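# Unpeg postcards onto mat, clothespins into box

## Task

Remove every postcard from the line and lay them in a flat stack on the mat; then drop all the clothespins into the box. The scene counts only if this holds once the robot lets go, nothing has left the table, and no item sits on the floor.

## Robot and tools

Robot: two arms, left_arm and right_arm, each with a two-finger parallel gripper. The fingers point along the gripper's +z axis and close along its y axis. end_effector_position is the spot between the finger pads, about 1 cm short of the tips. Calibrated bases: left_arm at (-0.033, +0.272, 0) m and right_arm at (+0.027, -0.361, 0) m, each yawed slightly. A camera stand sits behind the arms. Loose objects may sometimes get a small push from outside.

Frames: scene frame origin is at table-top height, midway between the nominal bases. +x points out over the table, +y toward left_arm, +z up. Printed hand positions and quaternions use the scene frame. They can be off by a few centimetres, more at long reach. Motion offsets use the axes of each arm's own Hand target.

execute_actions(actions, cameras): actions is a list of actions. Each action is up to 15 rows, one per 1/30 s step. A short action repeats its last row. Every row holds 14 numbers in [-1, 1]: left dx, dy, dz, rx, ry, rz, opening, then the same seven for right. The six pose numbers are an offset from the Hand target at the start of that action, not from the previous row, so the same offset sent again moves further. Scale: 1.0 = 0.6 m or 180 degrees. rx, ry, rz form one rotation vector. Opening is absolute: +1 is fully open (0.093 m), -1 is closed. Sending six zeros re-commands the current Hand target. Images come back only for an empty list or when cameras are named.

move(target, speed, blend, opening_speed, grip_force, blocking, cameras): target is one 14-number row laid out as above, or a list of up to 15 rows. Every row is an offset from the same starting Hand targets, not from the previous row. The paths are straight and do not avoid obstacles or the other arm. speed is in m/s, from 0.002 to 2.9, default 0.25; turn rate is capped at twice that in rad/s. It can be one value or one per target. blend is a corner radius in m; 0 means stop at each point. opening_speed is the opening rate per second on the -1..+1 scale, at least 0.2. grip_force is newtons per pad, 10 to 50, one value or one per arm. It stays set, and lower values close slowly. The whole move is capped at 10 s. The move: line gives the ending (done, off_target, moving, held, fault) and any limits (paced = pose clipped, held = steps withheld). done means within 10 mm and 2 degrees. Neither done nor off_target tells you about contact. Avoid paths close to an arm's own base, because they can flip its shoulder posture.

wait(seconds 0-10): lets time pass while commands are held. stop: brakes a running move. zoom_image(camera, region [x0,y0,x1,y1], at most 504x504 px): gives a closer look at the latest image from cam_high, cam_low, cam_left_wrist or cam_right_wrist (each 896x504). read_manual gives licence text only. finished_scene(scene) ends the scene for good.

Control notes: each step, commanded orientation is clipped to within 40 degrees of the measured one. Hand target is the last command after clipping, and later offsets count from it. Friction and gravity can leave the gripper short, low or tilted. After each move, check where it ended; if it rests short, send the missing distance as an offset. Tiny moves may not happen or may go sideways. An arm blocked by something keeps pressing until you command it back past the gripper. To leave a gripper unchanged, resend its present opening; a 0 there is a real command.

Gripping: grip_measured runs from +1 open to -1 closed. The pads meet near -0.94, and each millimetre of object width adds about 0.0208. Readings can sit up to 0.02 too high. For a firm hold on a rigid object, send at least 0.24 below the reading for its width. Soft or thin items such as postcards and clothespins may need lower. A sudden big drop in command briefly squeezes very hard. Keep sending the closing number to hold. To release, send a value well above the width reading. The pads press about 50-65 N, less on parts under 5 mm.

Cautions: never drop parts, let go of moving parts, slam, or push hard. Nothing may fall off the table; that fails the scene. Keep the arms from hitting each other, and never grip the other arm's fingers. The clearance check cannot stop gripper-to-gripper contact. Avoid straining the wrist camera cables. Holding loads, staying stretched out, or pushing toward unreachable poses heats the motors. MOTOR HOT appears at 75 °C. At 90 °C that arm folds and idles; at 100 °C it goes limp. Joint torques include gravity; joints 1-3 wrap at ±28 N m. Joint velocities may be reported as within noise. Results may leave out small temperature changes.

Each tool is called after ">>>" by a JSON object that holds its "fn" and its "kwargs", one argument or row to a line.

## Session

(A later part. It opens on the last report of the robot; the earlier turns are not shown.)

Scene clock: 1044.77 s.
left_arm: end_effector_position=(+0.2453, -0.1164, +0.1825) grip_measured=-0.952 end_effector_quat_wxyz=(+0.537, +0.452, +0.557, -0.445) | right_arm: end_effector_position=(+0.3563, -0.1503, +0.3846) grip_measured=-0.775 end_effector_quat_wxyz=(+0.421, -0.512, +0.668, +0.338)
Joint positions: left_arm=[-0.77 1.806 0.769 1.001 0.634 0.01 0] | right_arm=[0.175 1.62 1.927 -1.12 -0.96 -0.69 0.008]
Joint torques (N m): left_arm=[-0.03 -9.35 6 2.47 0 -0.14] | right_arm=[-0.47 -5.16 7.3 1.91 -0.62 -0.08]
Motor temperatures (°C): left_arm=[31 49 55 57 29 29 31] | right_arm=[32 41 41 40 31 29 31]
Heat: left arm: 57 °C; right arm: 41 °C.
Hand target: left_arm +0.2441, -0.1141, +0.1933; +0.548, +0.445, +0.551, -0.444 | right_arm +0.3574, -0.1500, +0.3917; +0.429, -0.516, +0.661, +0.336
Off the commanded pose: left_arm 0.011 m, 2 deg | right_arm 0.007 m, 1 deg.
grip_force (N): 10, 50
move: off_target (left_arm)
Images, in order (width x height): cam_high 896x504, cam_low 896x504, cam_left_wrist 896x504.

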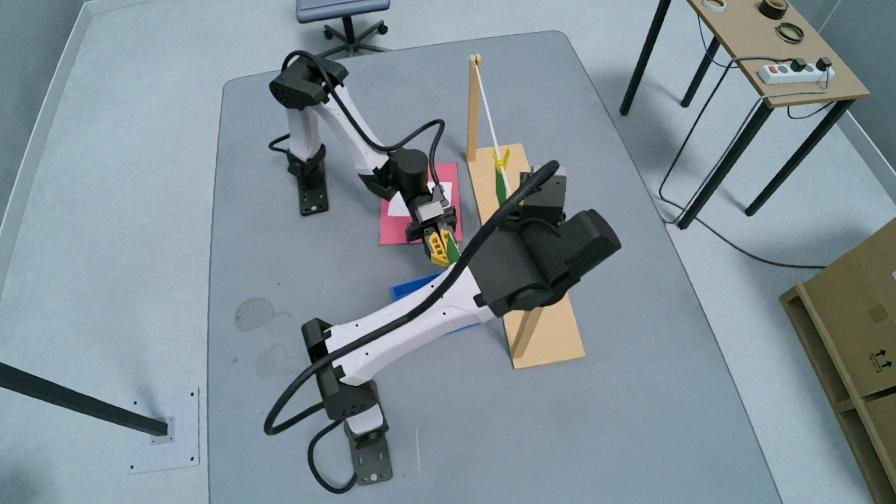

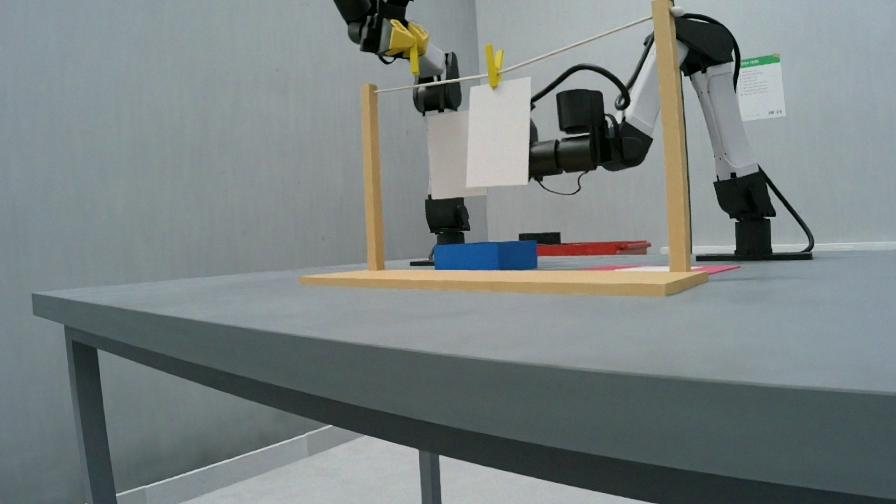

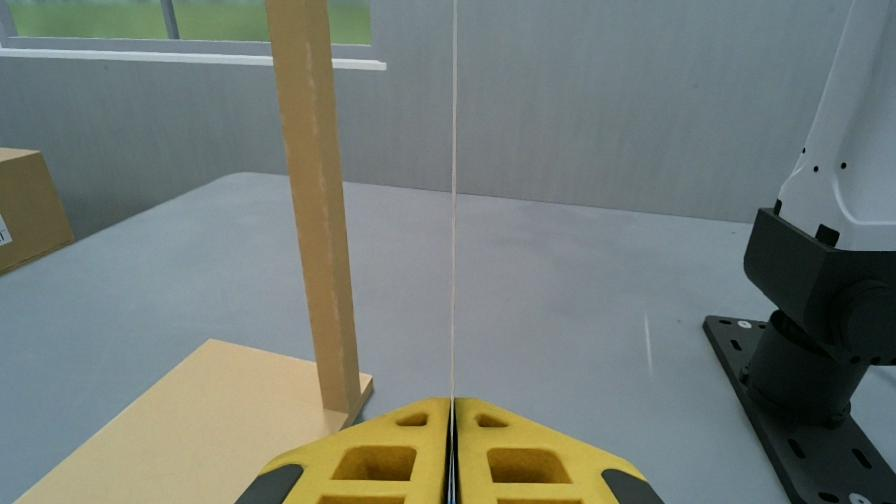

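>>> {"fn": "move", "kwargs": {
  "target": [-0.0367,0.0281,-0.3245,-0.0684,0.1033,-0.4896,-1,0,0,0,0,0,0,-0.84],
  "speed": 0.2,
  "cameras": ["cam_left_wrist", "cam_low", "cam_high"]
}}

Scene clock: 1073.67 s.
left_arm: end_effector_position=(+0.2168, +0.0798, +0.2084) grip_measured=-0.955 end_effector_quat_wxyz=(+0.035, -0.065, +0.819, -0.568) | right_arm: end_effector_position=(+0.3563, -0.1503, +0.3846) grip_measured=-0.775 end_effector_quat_wxyz=(+0.421, -0.512, +0.668, +0.338)
Joint positions: left_arm=[-0.189 1.246 0.855 -0.515 1.108 -0.737 0] | right_arm=[0.175 1.62 1.927 -1.12 -0.96 -0.69 0.008]
Joint torques (N m): left_arm=[0.76 -2.81 10.7 1.56 0.74 0.14] | right_arm=[-0.46 -5.18 7.28 1.9 -0.62 -0.08]
Motor temperatures (°C): left_arm=[31 50 53 59 29 29 31] | right_arm=[32 41 41 40 31 29 31]
Heat: left arm: 59 °C; right arm: 41 °C.
Hand target: left_arm +0.2200, +0.0798, +0.2161; +0.040, -0.057, +0.817, -0.572 | right_arm +0.3574, -0.1500, +0.3917; +0.429, -0.516, +0.661, +0.336
Off the commanded pose: left_arm 0.008 m, 1 deg | right_arm 0.007 m, 1 deg.
grip_force (N): 10, 50
move: done
Images, in order (width x height): cam_high 896x504, cam_low 896x504, cam_left_wrist 896x504.

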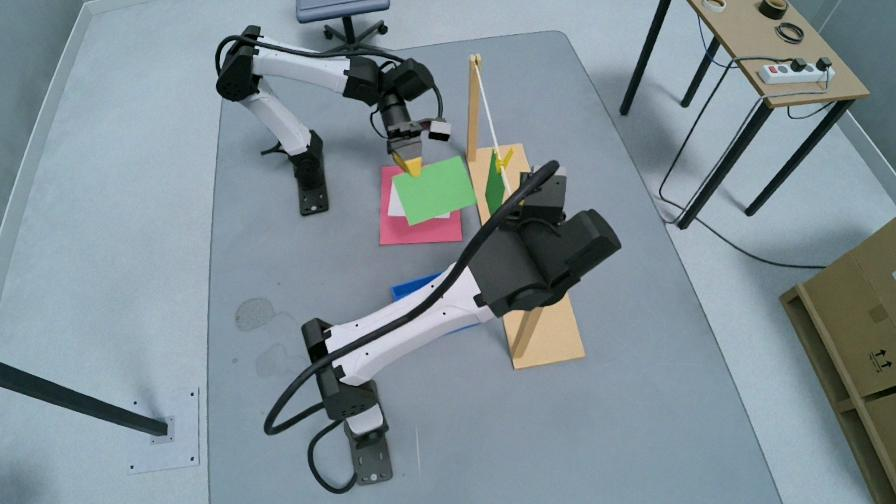

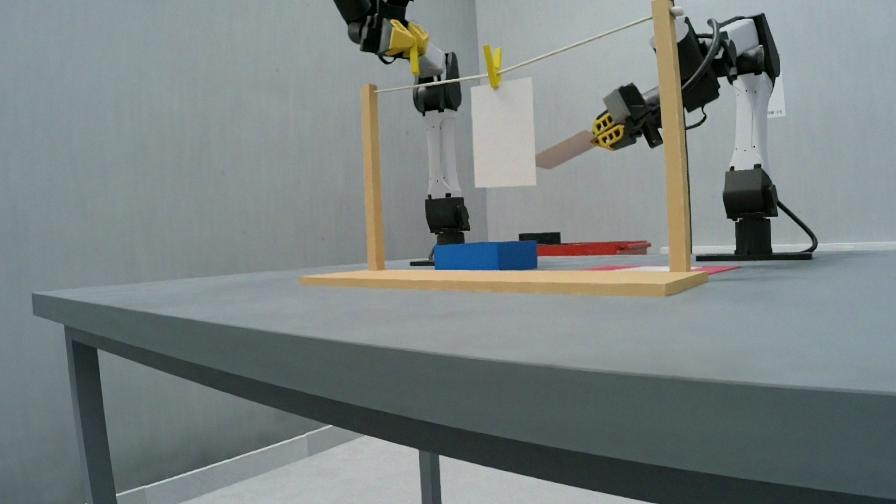

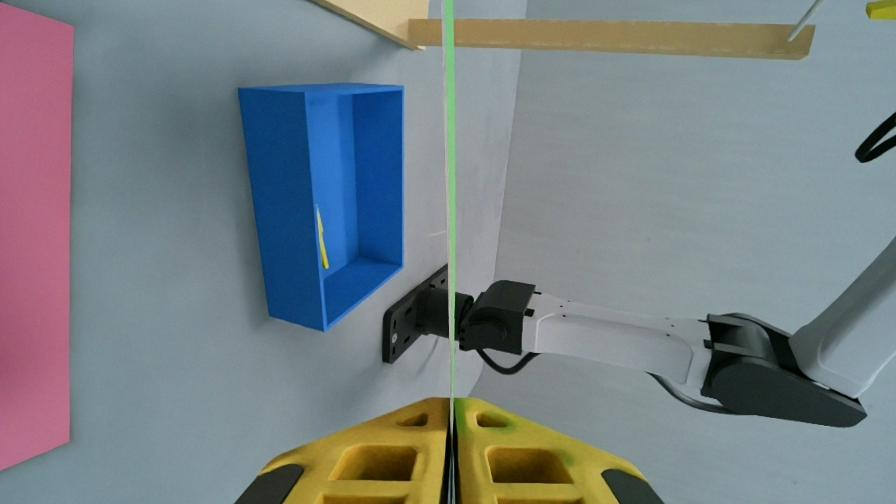

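>>> {"fn": "move", "kwargs": {
  "target": [0.0033,0.2045,-0.1428,0,0.0522,0.019,-1,0,0,0,0,0,0,-0.84],
  "speed": 0.15,
  "cameras": ["cam_low", "cam_high"]
}}

>>> {"fn": "zoom_image", "kwargs": {
  "camera": "cam_high",
  "region": [330, 80, 530, 280]
}}

Scene clock: 1090.63 s.
left_arm: end_effector_position=(+0.1989, +0.2000, +0.1296) grip_measured=-0.955 end_effector_quat_wxyz=(-0.010, +0.001, +0.819, -0.574) | right_arm: end_effector_position=(+0.3563, -0.1503, +0.3846) grip_measured=-0.775 end_effector_quat_wxyz=(+0.421, -0.512, +0.668, +0.338)
Joint positions: left_arm=[0.32 1.824 1.044 -1.575 1.069 0.834 0] | right_arm=[0.175 1.62 1.927 -1.12 -0.96 -0.69 0.008]
Joint torques (N m): left_arm=[-0.16 -5.26 6.79 -1.06 0.45 0.32] | right_arm=[-0.46 -5.16 7.3 1.91 -0.62 -0.08]
Motor temperatures (°C): left_arm=[31 47 54 54 29 29 31] | right_arm=[32 41 41 40 31 29 32]
Heat: left arm: 54 °C; right arm: 41 °C.
Hand target: left_arm +0.2011, +0.2008, +0.1300; -0.010, +0.015, +0.819, -0.574 | right_arm +0.3574, -0.1500, +0.3917; +0.429, -0.516, +0.661, +0.336
Off the commanded pose: left_arm 0.002 m, 2 deg | right_arm 0.007 m, 1 deg.
joint sent to its limit (left arm) — joint 4 (wrist pitch), lower limit. The joint targets still meet the commanded pose.
grip_force (N): 10, 50
move: done
Images, in order (width x height): cam_high 896x504, cam_low 896x504.

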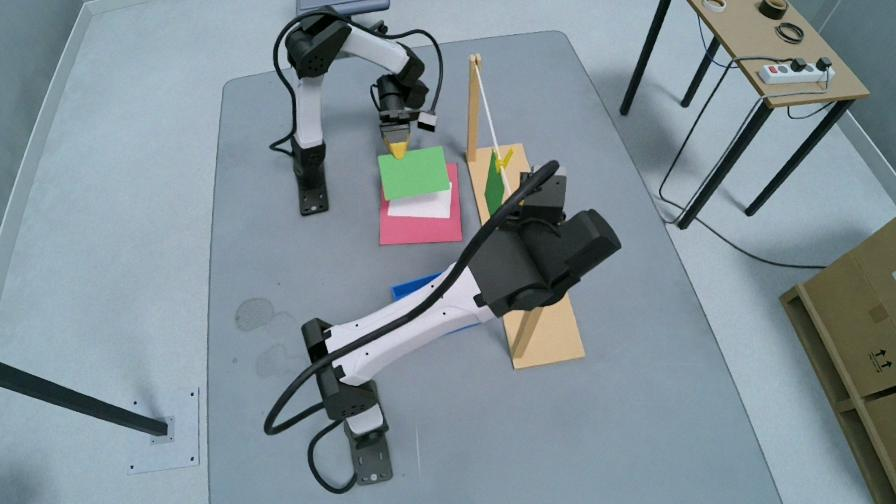

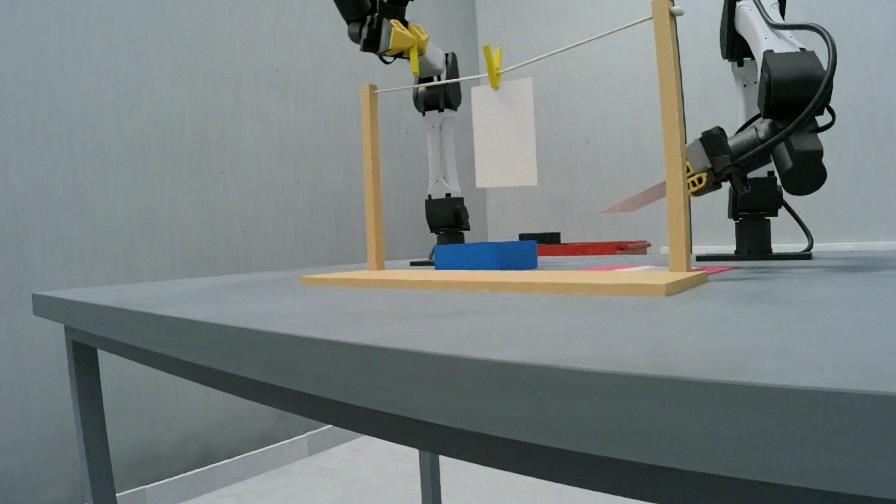

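Scaled by 2.520.

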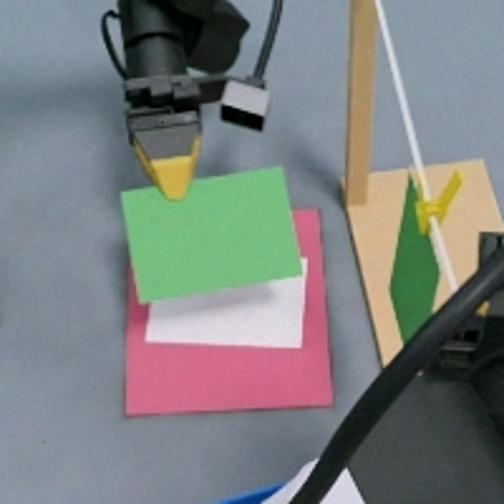

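>>> {"fn": "move", "kwargs": {
  "target": [-0.0096,0.1138,0.0286,0,0,0,-1,0,0,0,0,0,0,-0.84],
  "speed": 0.12,
  "cameras": ["cam_low", "cam_high"]
}}

>>> {"fn": "zoom_image", "kwargs": {
  "camera": "cam_low",
  "region": [560, 180, 760, 300]
}}

Scene clock: 1113.20 s.
left_arm: end_effector_position=(+0.2081, +0.2061, +0.0638) grip_measured=-0.955 end_effector_quat_wxyz=(-0.015, +0.008, +0.818, -0.575) | right_arm: end_effector_position=(+0.3563, -0.1503, +0.3846) grip_measured=-0.775 end_effector_quat_wxyz=(+0.421, -0.512, +0.668, +0.338)
Joint positions: left_arm=[0.326 2.038 1.016 -1.367 1.053 0.871 0] | right_arm=[0.175 1.62 1.927 -1.12 -0.96 -0.69 0.008]
Joint torques (N m): left_arm=[0.76 -6.28 3.48 -0.91 0.47 0.23] | right_arm=[-0.46 -5.16 7.3 1.91 -0.62 -0.08]
Heat: left arm: 52 °C; right arm: 41 °C.
Hand target: left_arm +0.2072, +0.2078, +0.0600; -0.010, +0.015, +0.819, -0.574 | right_arm +0.3574, -0.1500, +0.3917; +0.429, -0.516, +0.661, +0.336
Off the commanded pose: left_arm 0.004 m, 1 deg | right_arm 0.007 m, 1 deg.
grip_force (N): 10, 50
move: done
Images, in order (width x height): cam_high 896x504, cam_low 896x504.

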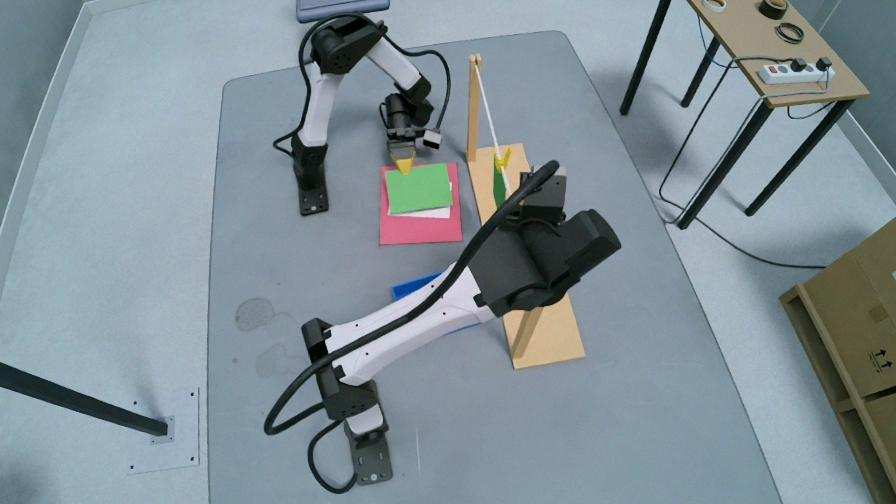

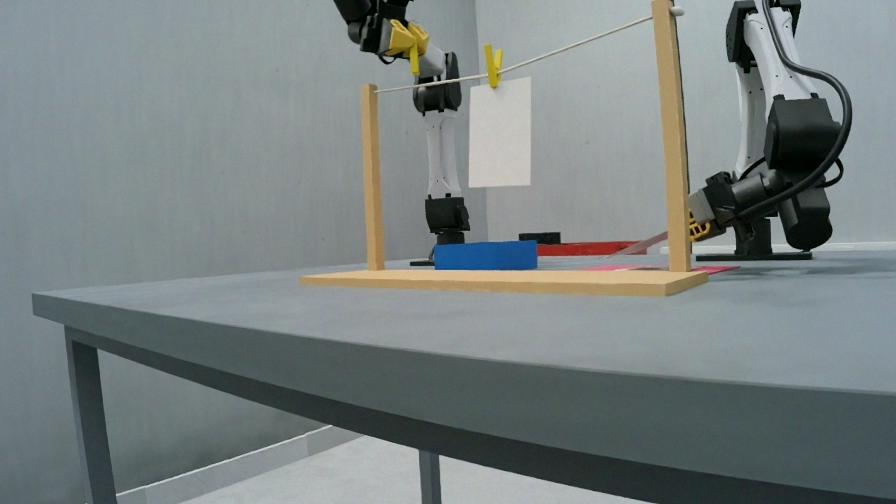

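Scaled by 2.520.

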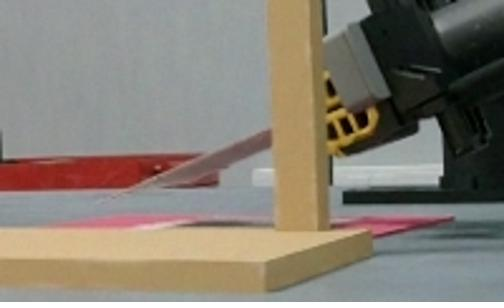

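>>> {"fn": "move", "kwargs": {
  "target": [0,0.0266,0.0097,0,0,0,-1,0,0,0,0,0,0,-0.84],
  "speed": 0.08,
  "cameras": ["cam_low", "cam_left_wrist"]
}}

>>> {"fn": "zoom_image", "kwargs": {
  "camera": "cam_low",
  "region": [560, 180, 760, 300]
}}

Scene clock: 1123.10 s.
left_arm: end_effector_position=(+0.2087, +0.2063, +0.0473) grip_measured=-0.955 end_effector_quat_wxyz=(-0.014, +0.009, +0.818, -0.575) | right_arm: end_effector_position=(+0.3563, -0.1503, +0.3846) grip_measured=-0.775 end_effector_quat_wxyz=(+0.421, -0.512, +0.668, +0.338)
Joint positions: left_arm=[0.326 2.086 1.004 -1.305 1.053 0.872 0] | right_arm=[0.175 1.62 1.927 -1.12 -0.96 -0.69 0.008]
Joint torques (N m): left_arm=[0.77 -6 2.78 -0.87 0.55 0.32] | right_arm=[-0.46 -5.16 7.3 1.91 -0.62 -0.08]
Motor temperatures (°C): left_arm=[31 46 51 49 29 29 31] | right_arm=[32 41 41 40 31 29 32]
Heat: left arm: 51 °C; right arm: 41 °C.
Hand target: left_arm +0.2072, +0.2077, +0.0430; -0.010, +0.015, +0.819, -0.574 | right_arm +0.3574, -0.1500, +0.3917; +0.429, -0.516, +0.661, +0.336
Off the commanded pose: left_arm 0.005 m, 1 deg | right_arm 0.007 m, 1 deg.
grip_force (N): 10, 50
move: done
Images, in order (width x height): cam_low 896x504, cam_left_wrist 896x504.

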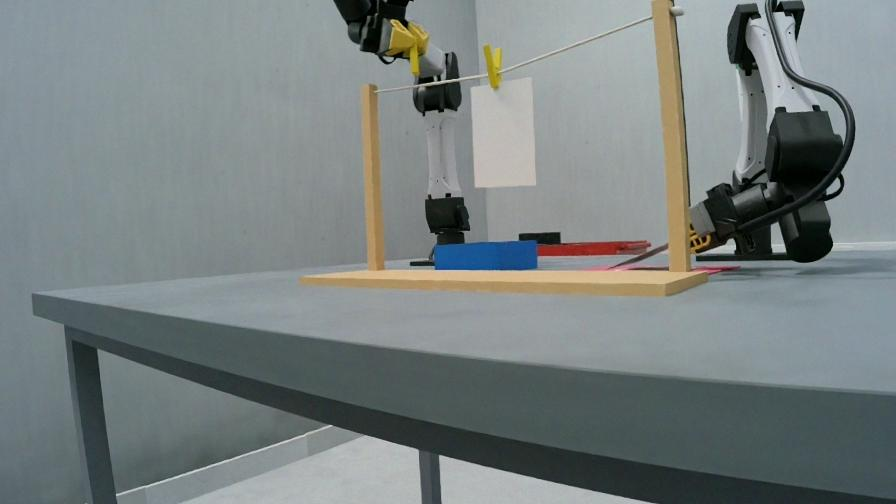

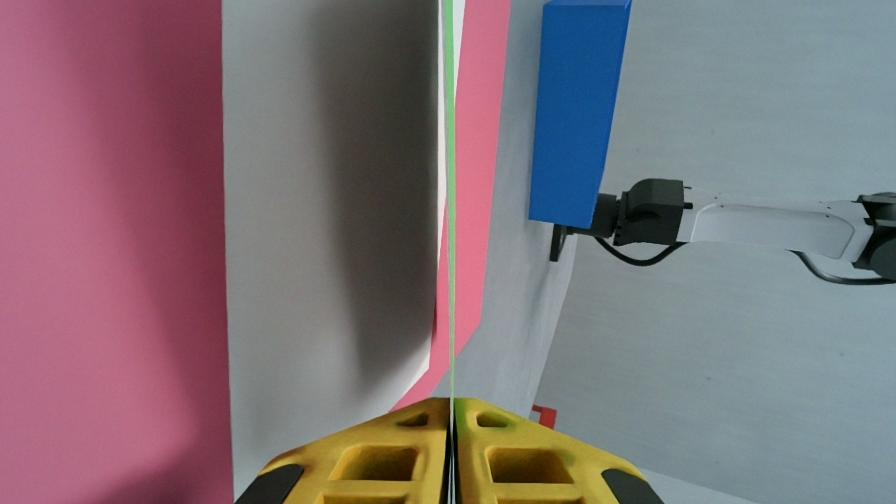

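Scaled by 2.520.

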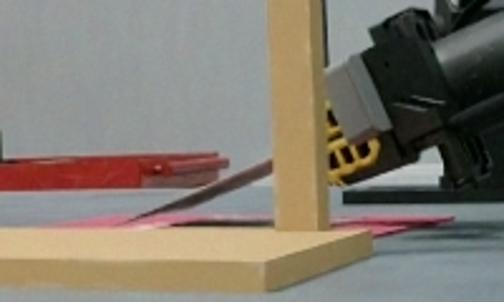

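>>> {"fn": "move", "kwargs": {
  "target": [0,0.0125,0.0046,0,0,0,-1,0,0,0,0,0,0,-0.84],
  "speed": 0.06,
  "cameras": ["cam_low", "cam_left_wrist"]
}}

>>> {"fn": "zoom_image", "kwargs": {
  "camera": "cam_low",
  "region": [560, 180, 760, 300]
}}

Scene clock: 1129.00 s.
left_arm: end_effector_position=(+0.2094, +0.2065, +0.0407) grip_measured=-0.955 end_effector_quat_wxyz=(-0.014, +0.009, +0.818, -0.575) | right_arm: end_effector_position=(+0.3563, -0.1503, +0.3846) grip_measured=-0.775 end_effector_quat_wxyz=(+0.421, -0.512, +0.668, +0.338)
Joint positions: left_arm=[0.326 2.108 1.004 -1.284 1.053 0.872 0] | right_arm=[0.175 1.62 1.927 -1.12 -0.96 -0.69 0.008]
Joint torques (N m): left_arm=[0.75 -6.13 2.7 -0.84 0.47 0.29] | right_arm=[-0.46 -5.18 7.3 1.91 -0.62 -0.08]
Heat: left arm: 51 °C; right arm: 41 °C.
Hand target: left_arm +0.2072, +0.2077, +0.0350; -0.010, +0.015, +0.819, -0.574 | right_arm +0.3574, -0.1500, +0.3917; +0.429, -0.516, +0.661, +0.336
Off the commanded pose: left_arm 0.006 m, 1 deg | right_arm 0.007 m, 1 deg.
grip_force (N): 10, 50
move: done
Images, in order (width x height): cam_low 896x504, cam_left_wrist 896x504.

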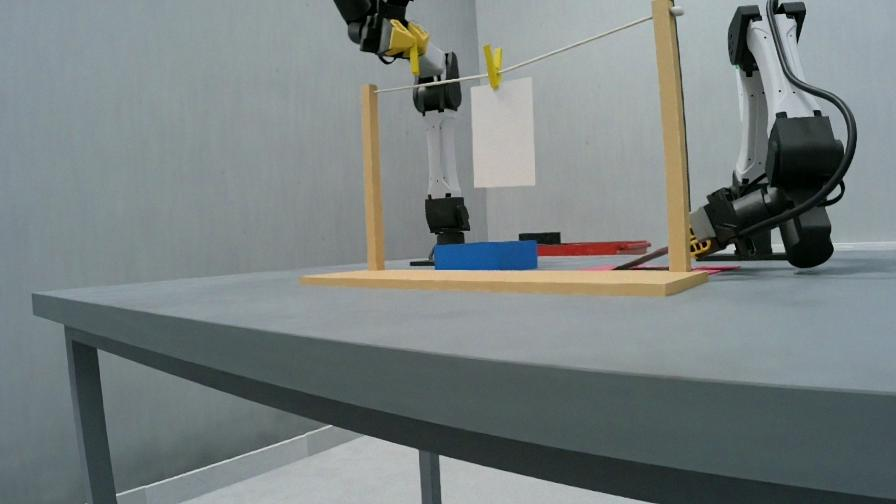

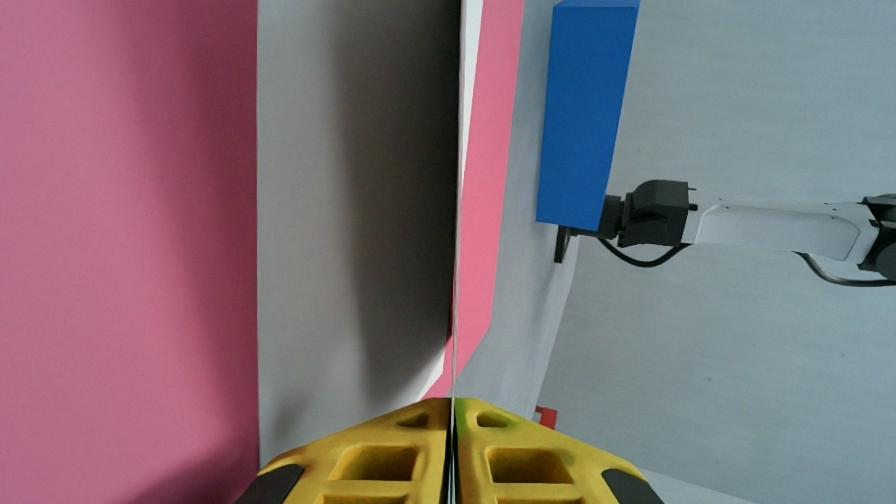

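Scaled by 2.520.

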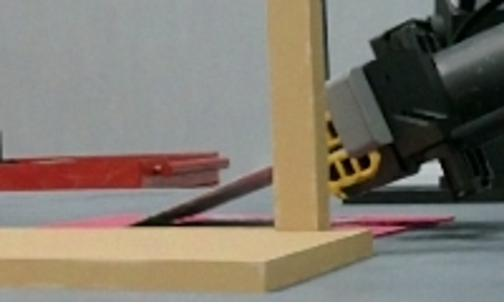

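>>> {"fn": "move", "kwargs": {
  "target": [0,0,0,0,0,0,-0.72,0,0,0,0,0,0,-0.84],
  "speed": 0.05,
  "opening_speed": 0.3,
  "cameras": ["cam_left_wrist", "cam_high"]
}}

Scene clock: 1135.20 s.
left_arm: end_effector_position=(+0.2102, +0.2068, +0.0398) grip_measured=-0.722 end_effector_quat_wxyz=(-0.011, +0.011, +0.819, -0.574) | right_arm: end_effector_position=(+0.3563, -0.1503, +0.3846) grip_measured=-0.775 end_effector_quat_wxyz=(+0.421, -0.512, +0.668, +0.338)
Joint positions: left_arm=[0.326 2.108 1.004 -1.276 1.053 0.872 0.011] | right_arm=[0.175 1.62 1.927 -1.12 -0.96 -0.69 0.008]
Joint torques (N m): left_arm=[0.85 -6 2.8 -1 0.46 0.24] | right_arm=[-0.46 -5.18 7.28 1.91 -0.62 -0.08]
Heat: left arm: 50 °C; right arm: 41 °C.
Hand target: left_arm +0.2072, +0.2077, +0.0350; -0.010, +0.015, +0.819, -0.574 | right_arm +0.3574, -0.1500, +0.3917; +0.429, -0.516, +0.661, +0.336
Off the commanded pose: left_arm 0.006 m, 1 deg | right_arm 0.007 m, 1 deg.
grip_force (N): 10, 50
move: done
Images, in order (width x height): cam_high 896x504, cam_left_wrist 896x504.

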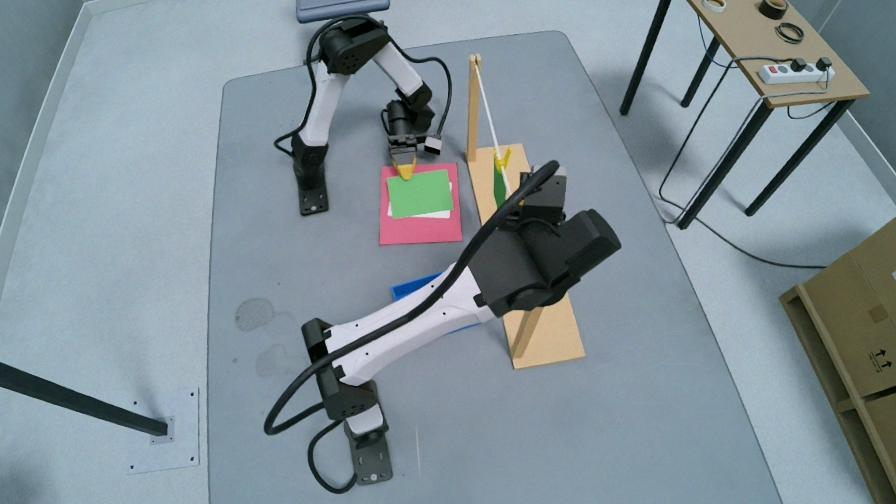

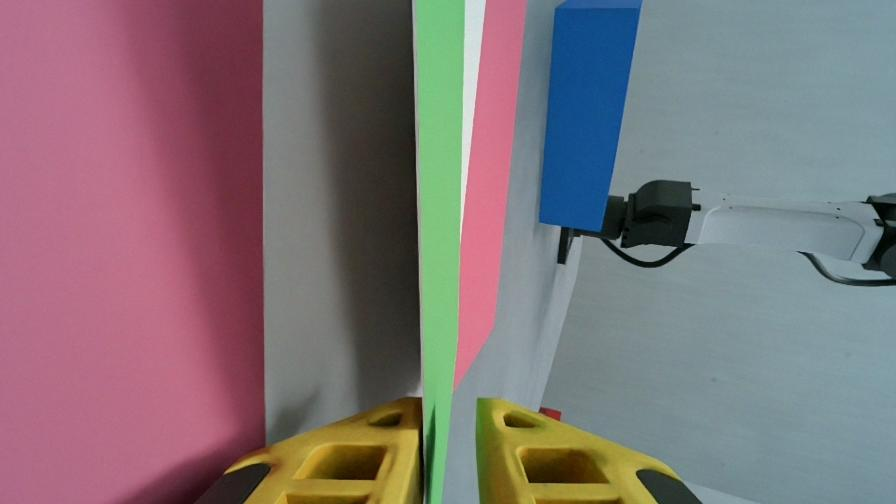

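>>> {"fn": "move", "kwargs": {
  "target": [
    [0.0026,0.0163,-0.0739,0,0,0,-0.72,0,0,0,0,0,0,-0.84],
    [0.0026,-0.178,-0.1447,0,0,0,-0.72,0,0,0,0,0,0,-0.84]
  ],
  "speed": 0.08,
  "cameras": ["cam_left_wrist", "cam_high", "cam_right_wrist"]
}}

>>> {"fn": "zoom_image", "kwargs": {
  "camera": "cam_high",
  "region": [360, 120, 500, 260]
}}

Scene clock: 1147.97 s.
left_arm: end_effector_position=(+0.2067, +0.2514, +0.1599) grip_measured=-0.722 end_effector_quat_wxyz=(+0.075, -0.039, +0.861, -0.501) | right_arm: end_effector_position=(+0.3563, -0.1503, +0.3846) grip_measured=-0.775 end_effector_quat_wxyz=(+0.421, -0.512, +0.668, +0.338)
Joint positions: left_arm=[0.498 1.651 1.124 -1.579 0.97 0.726 0.011] | right_arm=[0.175 1.62 1.927 -1.12 -0.96 -0.69 0.008]
Joint torques (N m): left_arm=[0.85 -6.61 6.23 -0.59 0.69 -0.1] | right_arm=[-0.44 -5.18 7.27 1.91 -0.62 -0.08]
Heat: left arm: 49 °C; right arm: 41 °C.
Hand target: left_arm +0.2071, +0.2528, +0.1650; -0.010, +0.015, +0.819, -0.574 | right_arm +0.3574, -0.1500, +0.3917; +0.429, -0.516, +0.661, +0.336
Off the commanded pose: left_arm 0.005 m, 15 deg | right_arm 0.007 m, 1 deg.
joint sent to its limit (left arm) — joint 4 (wrist pitch), lower limit. The joint targets are off in orientation, not in position.
grip_force (N): 10, 50
move: off_target (left_arm)
Images, in order (width x height): cam_high 896x504, cam_left_wrist 896x504, cam_right_wrist 896x504.

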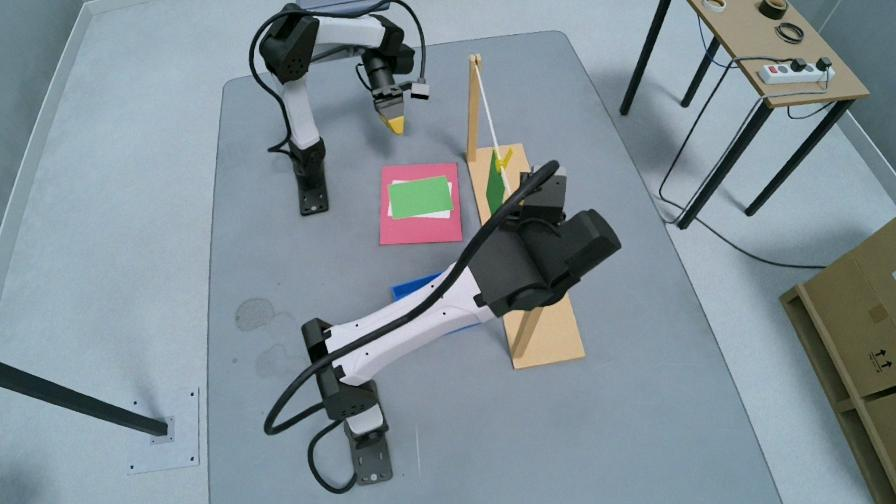

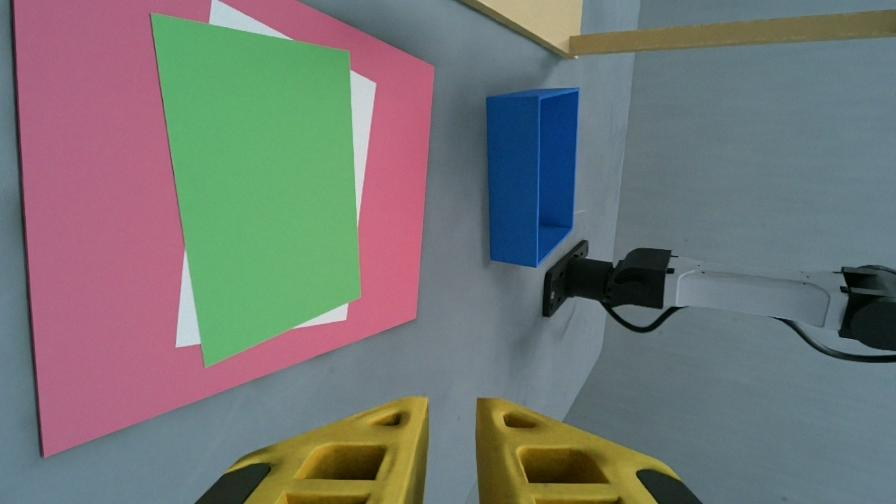

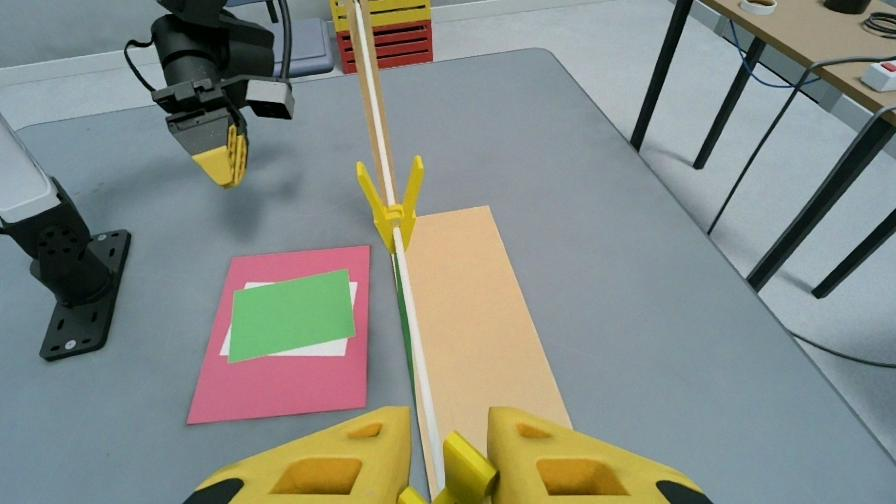

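Scaled by 3.600.

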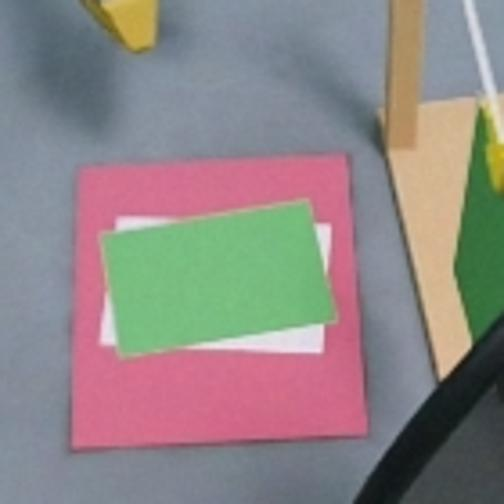

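>>> {"fn": "move", "kwargs": {
  "target": [
    [0.0026,-0.1,-0.05,0,0,0,-0.3,-0.0037,0.1132,-0.0327,0,0,0,-0.84],
    [-0.0604,-0.3734,0.0269,-0.0574,-0.0398,0.4743,0.1,0.2258,0.1938,0.0667,0,0,0,-0.84],
    [-0.0604,-0.3734,0.0269,-0.0574,-0.0398,0.4743,0.1,0.4478,0.204,0.2098,0,0,0,-0.84]
  ],
  "speed": 0.2,
  "blend": [0.02,0.02,0],
  "cameras": ["all"]
}}

Scene clock: 1192.23 s.
left_arm: end_effector_position=(+0.2387, +0.1610, +0.3648) grip_measured=+0.098 end_effector_quat_wxyz=(+0.451, +0.500, +0.657, -0.340) | right_arm: end_effector_position=(+0.2402, -0.1158, +0.0963) grip_measured=-0.775 end_effector_quat_wxyz=(+0.425, -0.517, +0.663, +0.337)
Joint positions: left_arm=[0.141 1.47 1.731 -1.58 1.188 1.303 0.05] | right_arm=[0.464 1.28 0.355 0.333 -0.741 -0.418 0.008]
Joint torques (N m): left_arm=[0.18 -3.29 8.49 0.86 0.88 0.24] | right_arm=[0.29 -2.5 4.27 2.66 -0.3 0.08]
Motor temperatures (°C): left_arm=[31 45 50 43 29 29 31] | right_arm=[32 41 41 40 31 29 32]
Heat: left arm: 50 °C; right arm: 41 °C.
Hand target: left_arm +0.2398, +0.1599, +0.3701; +0.429, +0.533, +0.635, -0.359 | right_arm +0.2400, -0.1148, +0.0951; +0.429, -0.516, +0.661, +0.336
Off the commanded pose: left_arm 0.006 m, 6 deg | right_arm 0.002 m, 1 deg.
joint sent to its limit (left arm) — joint 4 (wrist pitch), lower limit. The joint targets are off in orientation, not in position.
grip_force (N): 10, 50
move: off_target (left_arm); blend cut to 0 m at target 2; target 2's new opening was sent with left_arm's hand 0.006 m and 6 deg from that target

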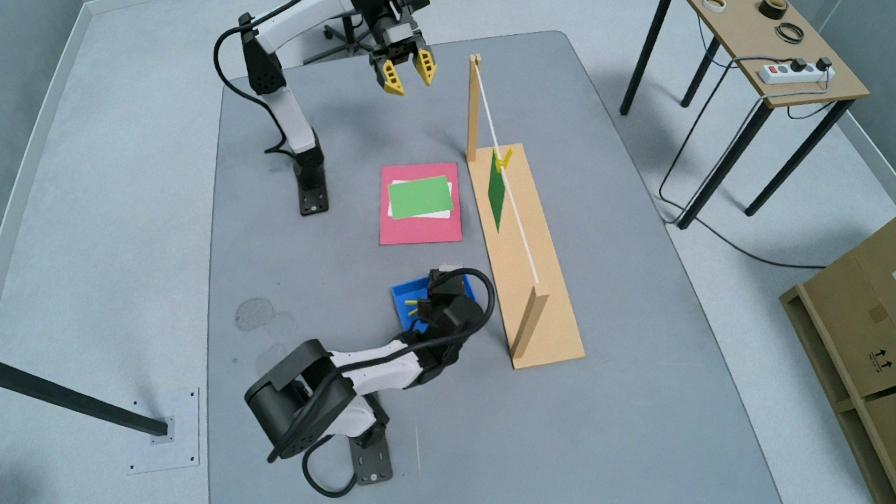

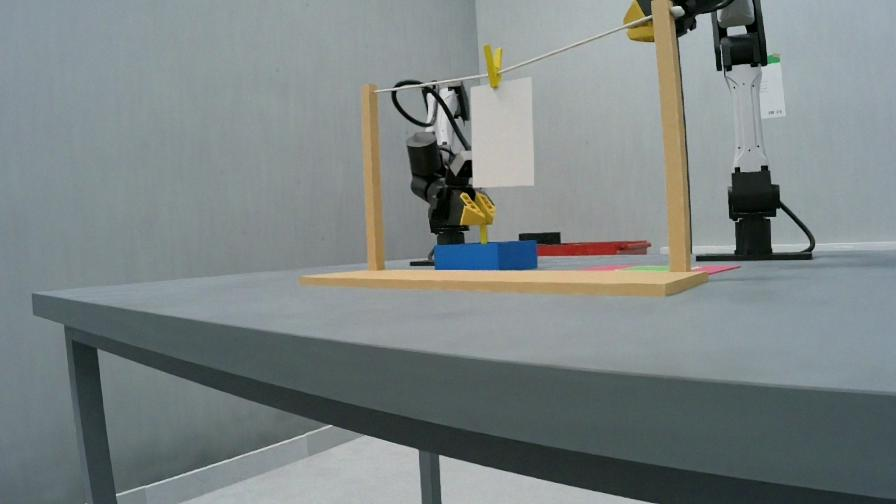

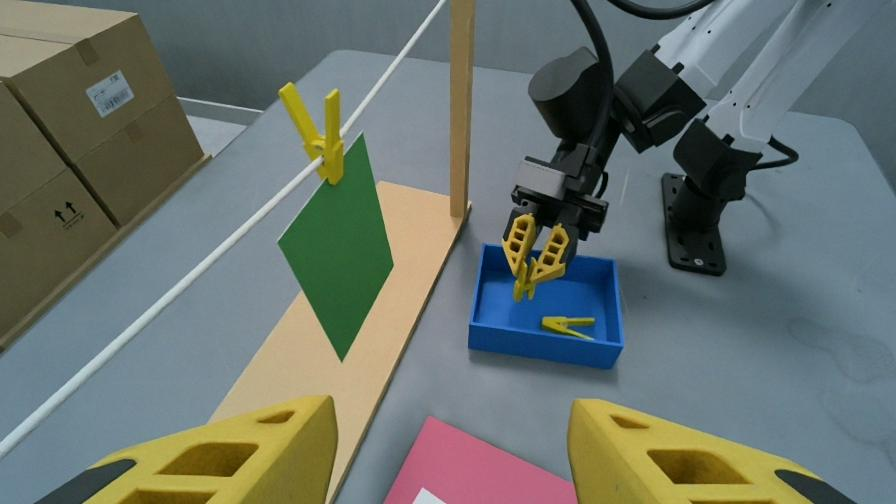

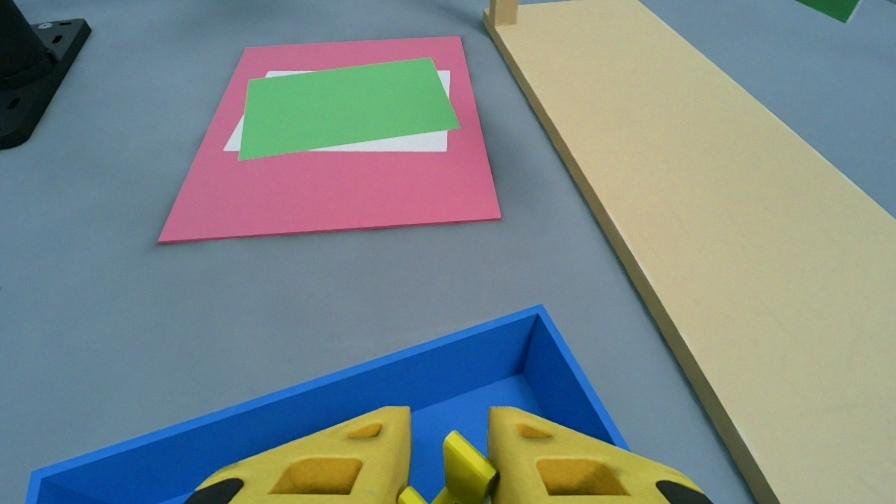

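>>> {"fn": "move", "kwargs": {
  "target": [
    [0,0,0,0,0,0,0.1,0.0243,0,0.0109,0,0,0,-0.84],
    [0,0,0,0,0,0,0.1,0.0243,0,0.0109,0,0,0,0.12]
  ],
  "speed": 0.08,
  "opening_speed": 0.4,
  "cameras": ["cam_high","cam_right_wrist","cam_left_wrist"]
}}

Scene clock: 1226.37 s.
left_arm: end_effector_position=(+0.2387, +0.1610, +0.3648) grip_measured=+0.098 end_effector_quat_wxyz=(+0.451, +0.500, +0.657, -0.340) | right_arm: end_effector_position=(+0.2408, -0.1155, +0.0807) grip_measured=+0.119 end_effector_quat_wxyz=(+0.427, -0.517, +0.662, +0.337)
Joint positions: left_arm=[0.141 1.47 1.731 -1.58 1.188 1.303 0.05] | right_arm=[0.464 1.357 0.318 0.451 -0.741 -0.418 0.051]
Joint torques (N m): left_arm=[0.08 -3.51 8.57 0.82 0.89 0.25] | right_arm=[0.31 -2.66 3.93 2.65 -0.3 0.07]
Heat: left arm: 53 °C; right arm: 44 °C.
Hand target: left_arm +0.2398, +0.1599, +0.3701; +0.429, +0.533, +0.635, -0.359 | right_arm +0.2400, -0.1148, +0.0791; +0.429, -0.516, +0.661, +0.336
Off the commanded pose: left_arm 0.006 m, 6 deg | right_arm 0.002 m, 0 deg.
joint sent to its limit (left arm) — joint 4 (wrist pitch), lower limit. The joint targets are off in orientation, not in position.
grip_force (N): 10, 50
move: off_target (left_arm)
Images, in order (width x height): cam_high 896x504, cam_left_wrist 896x504, cam_right_wrist 896x504.

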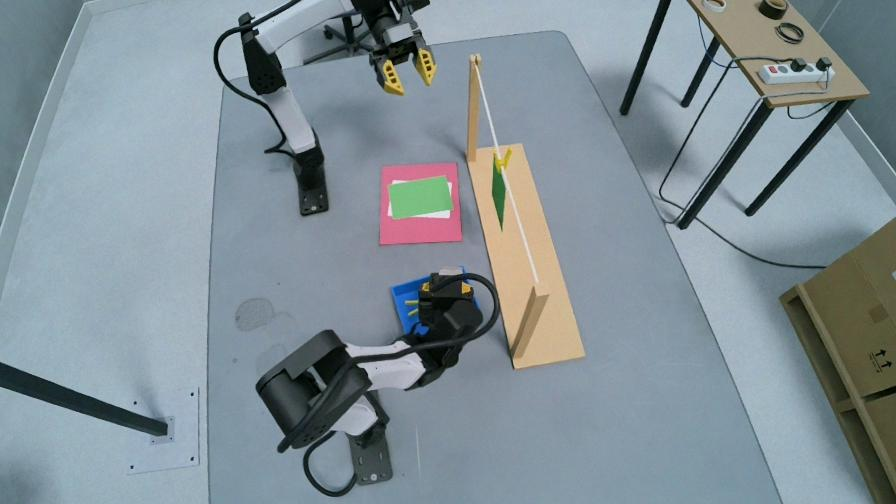

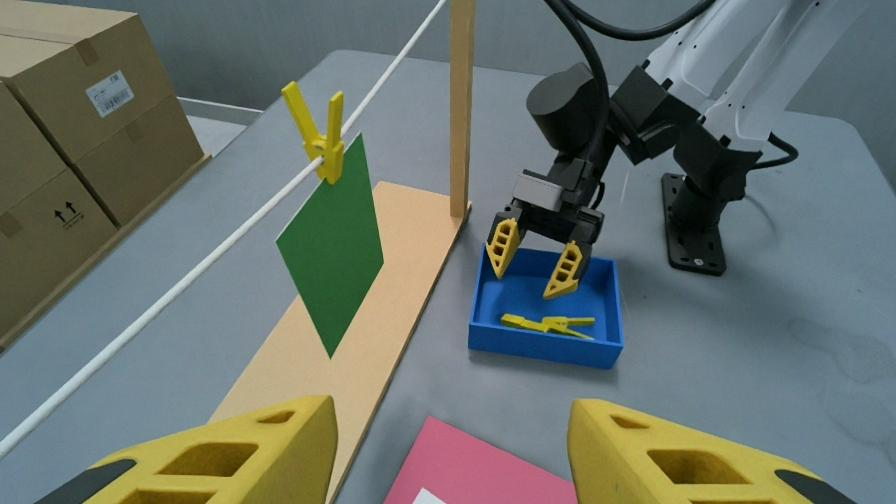

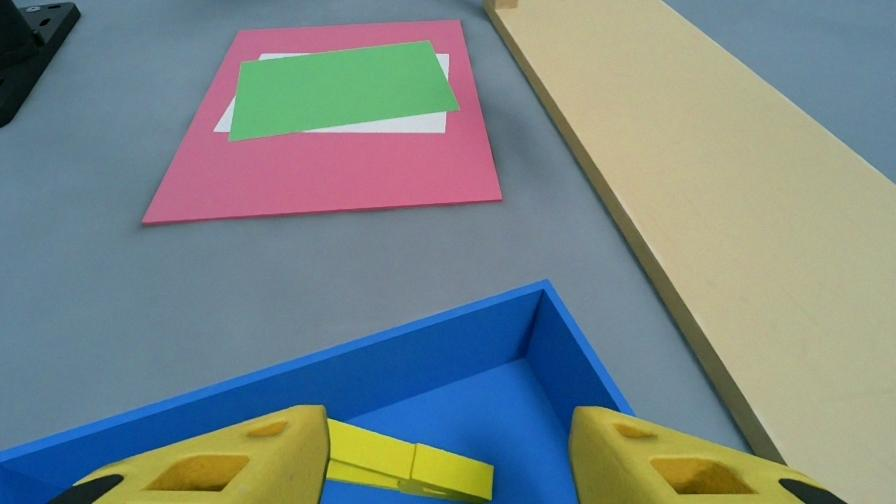

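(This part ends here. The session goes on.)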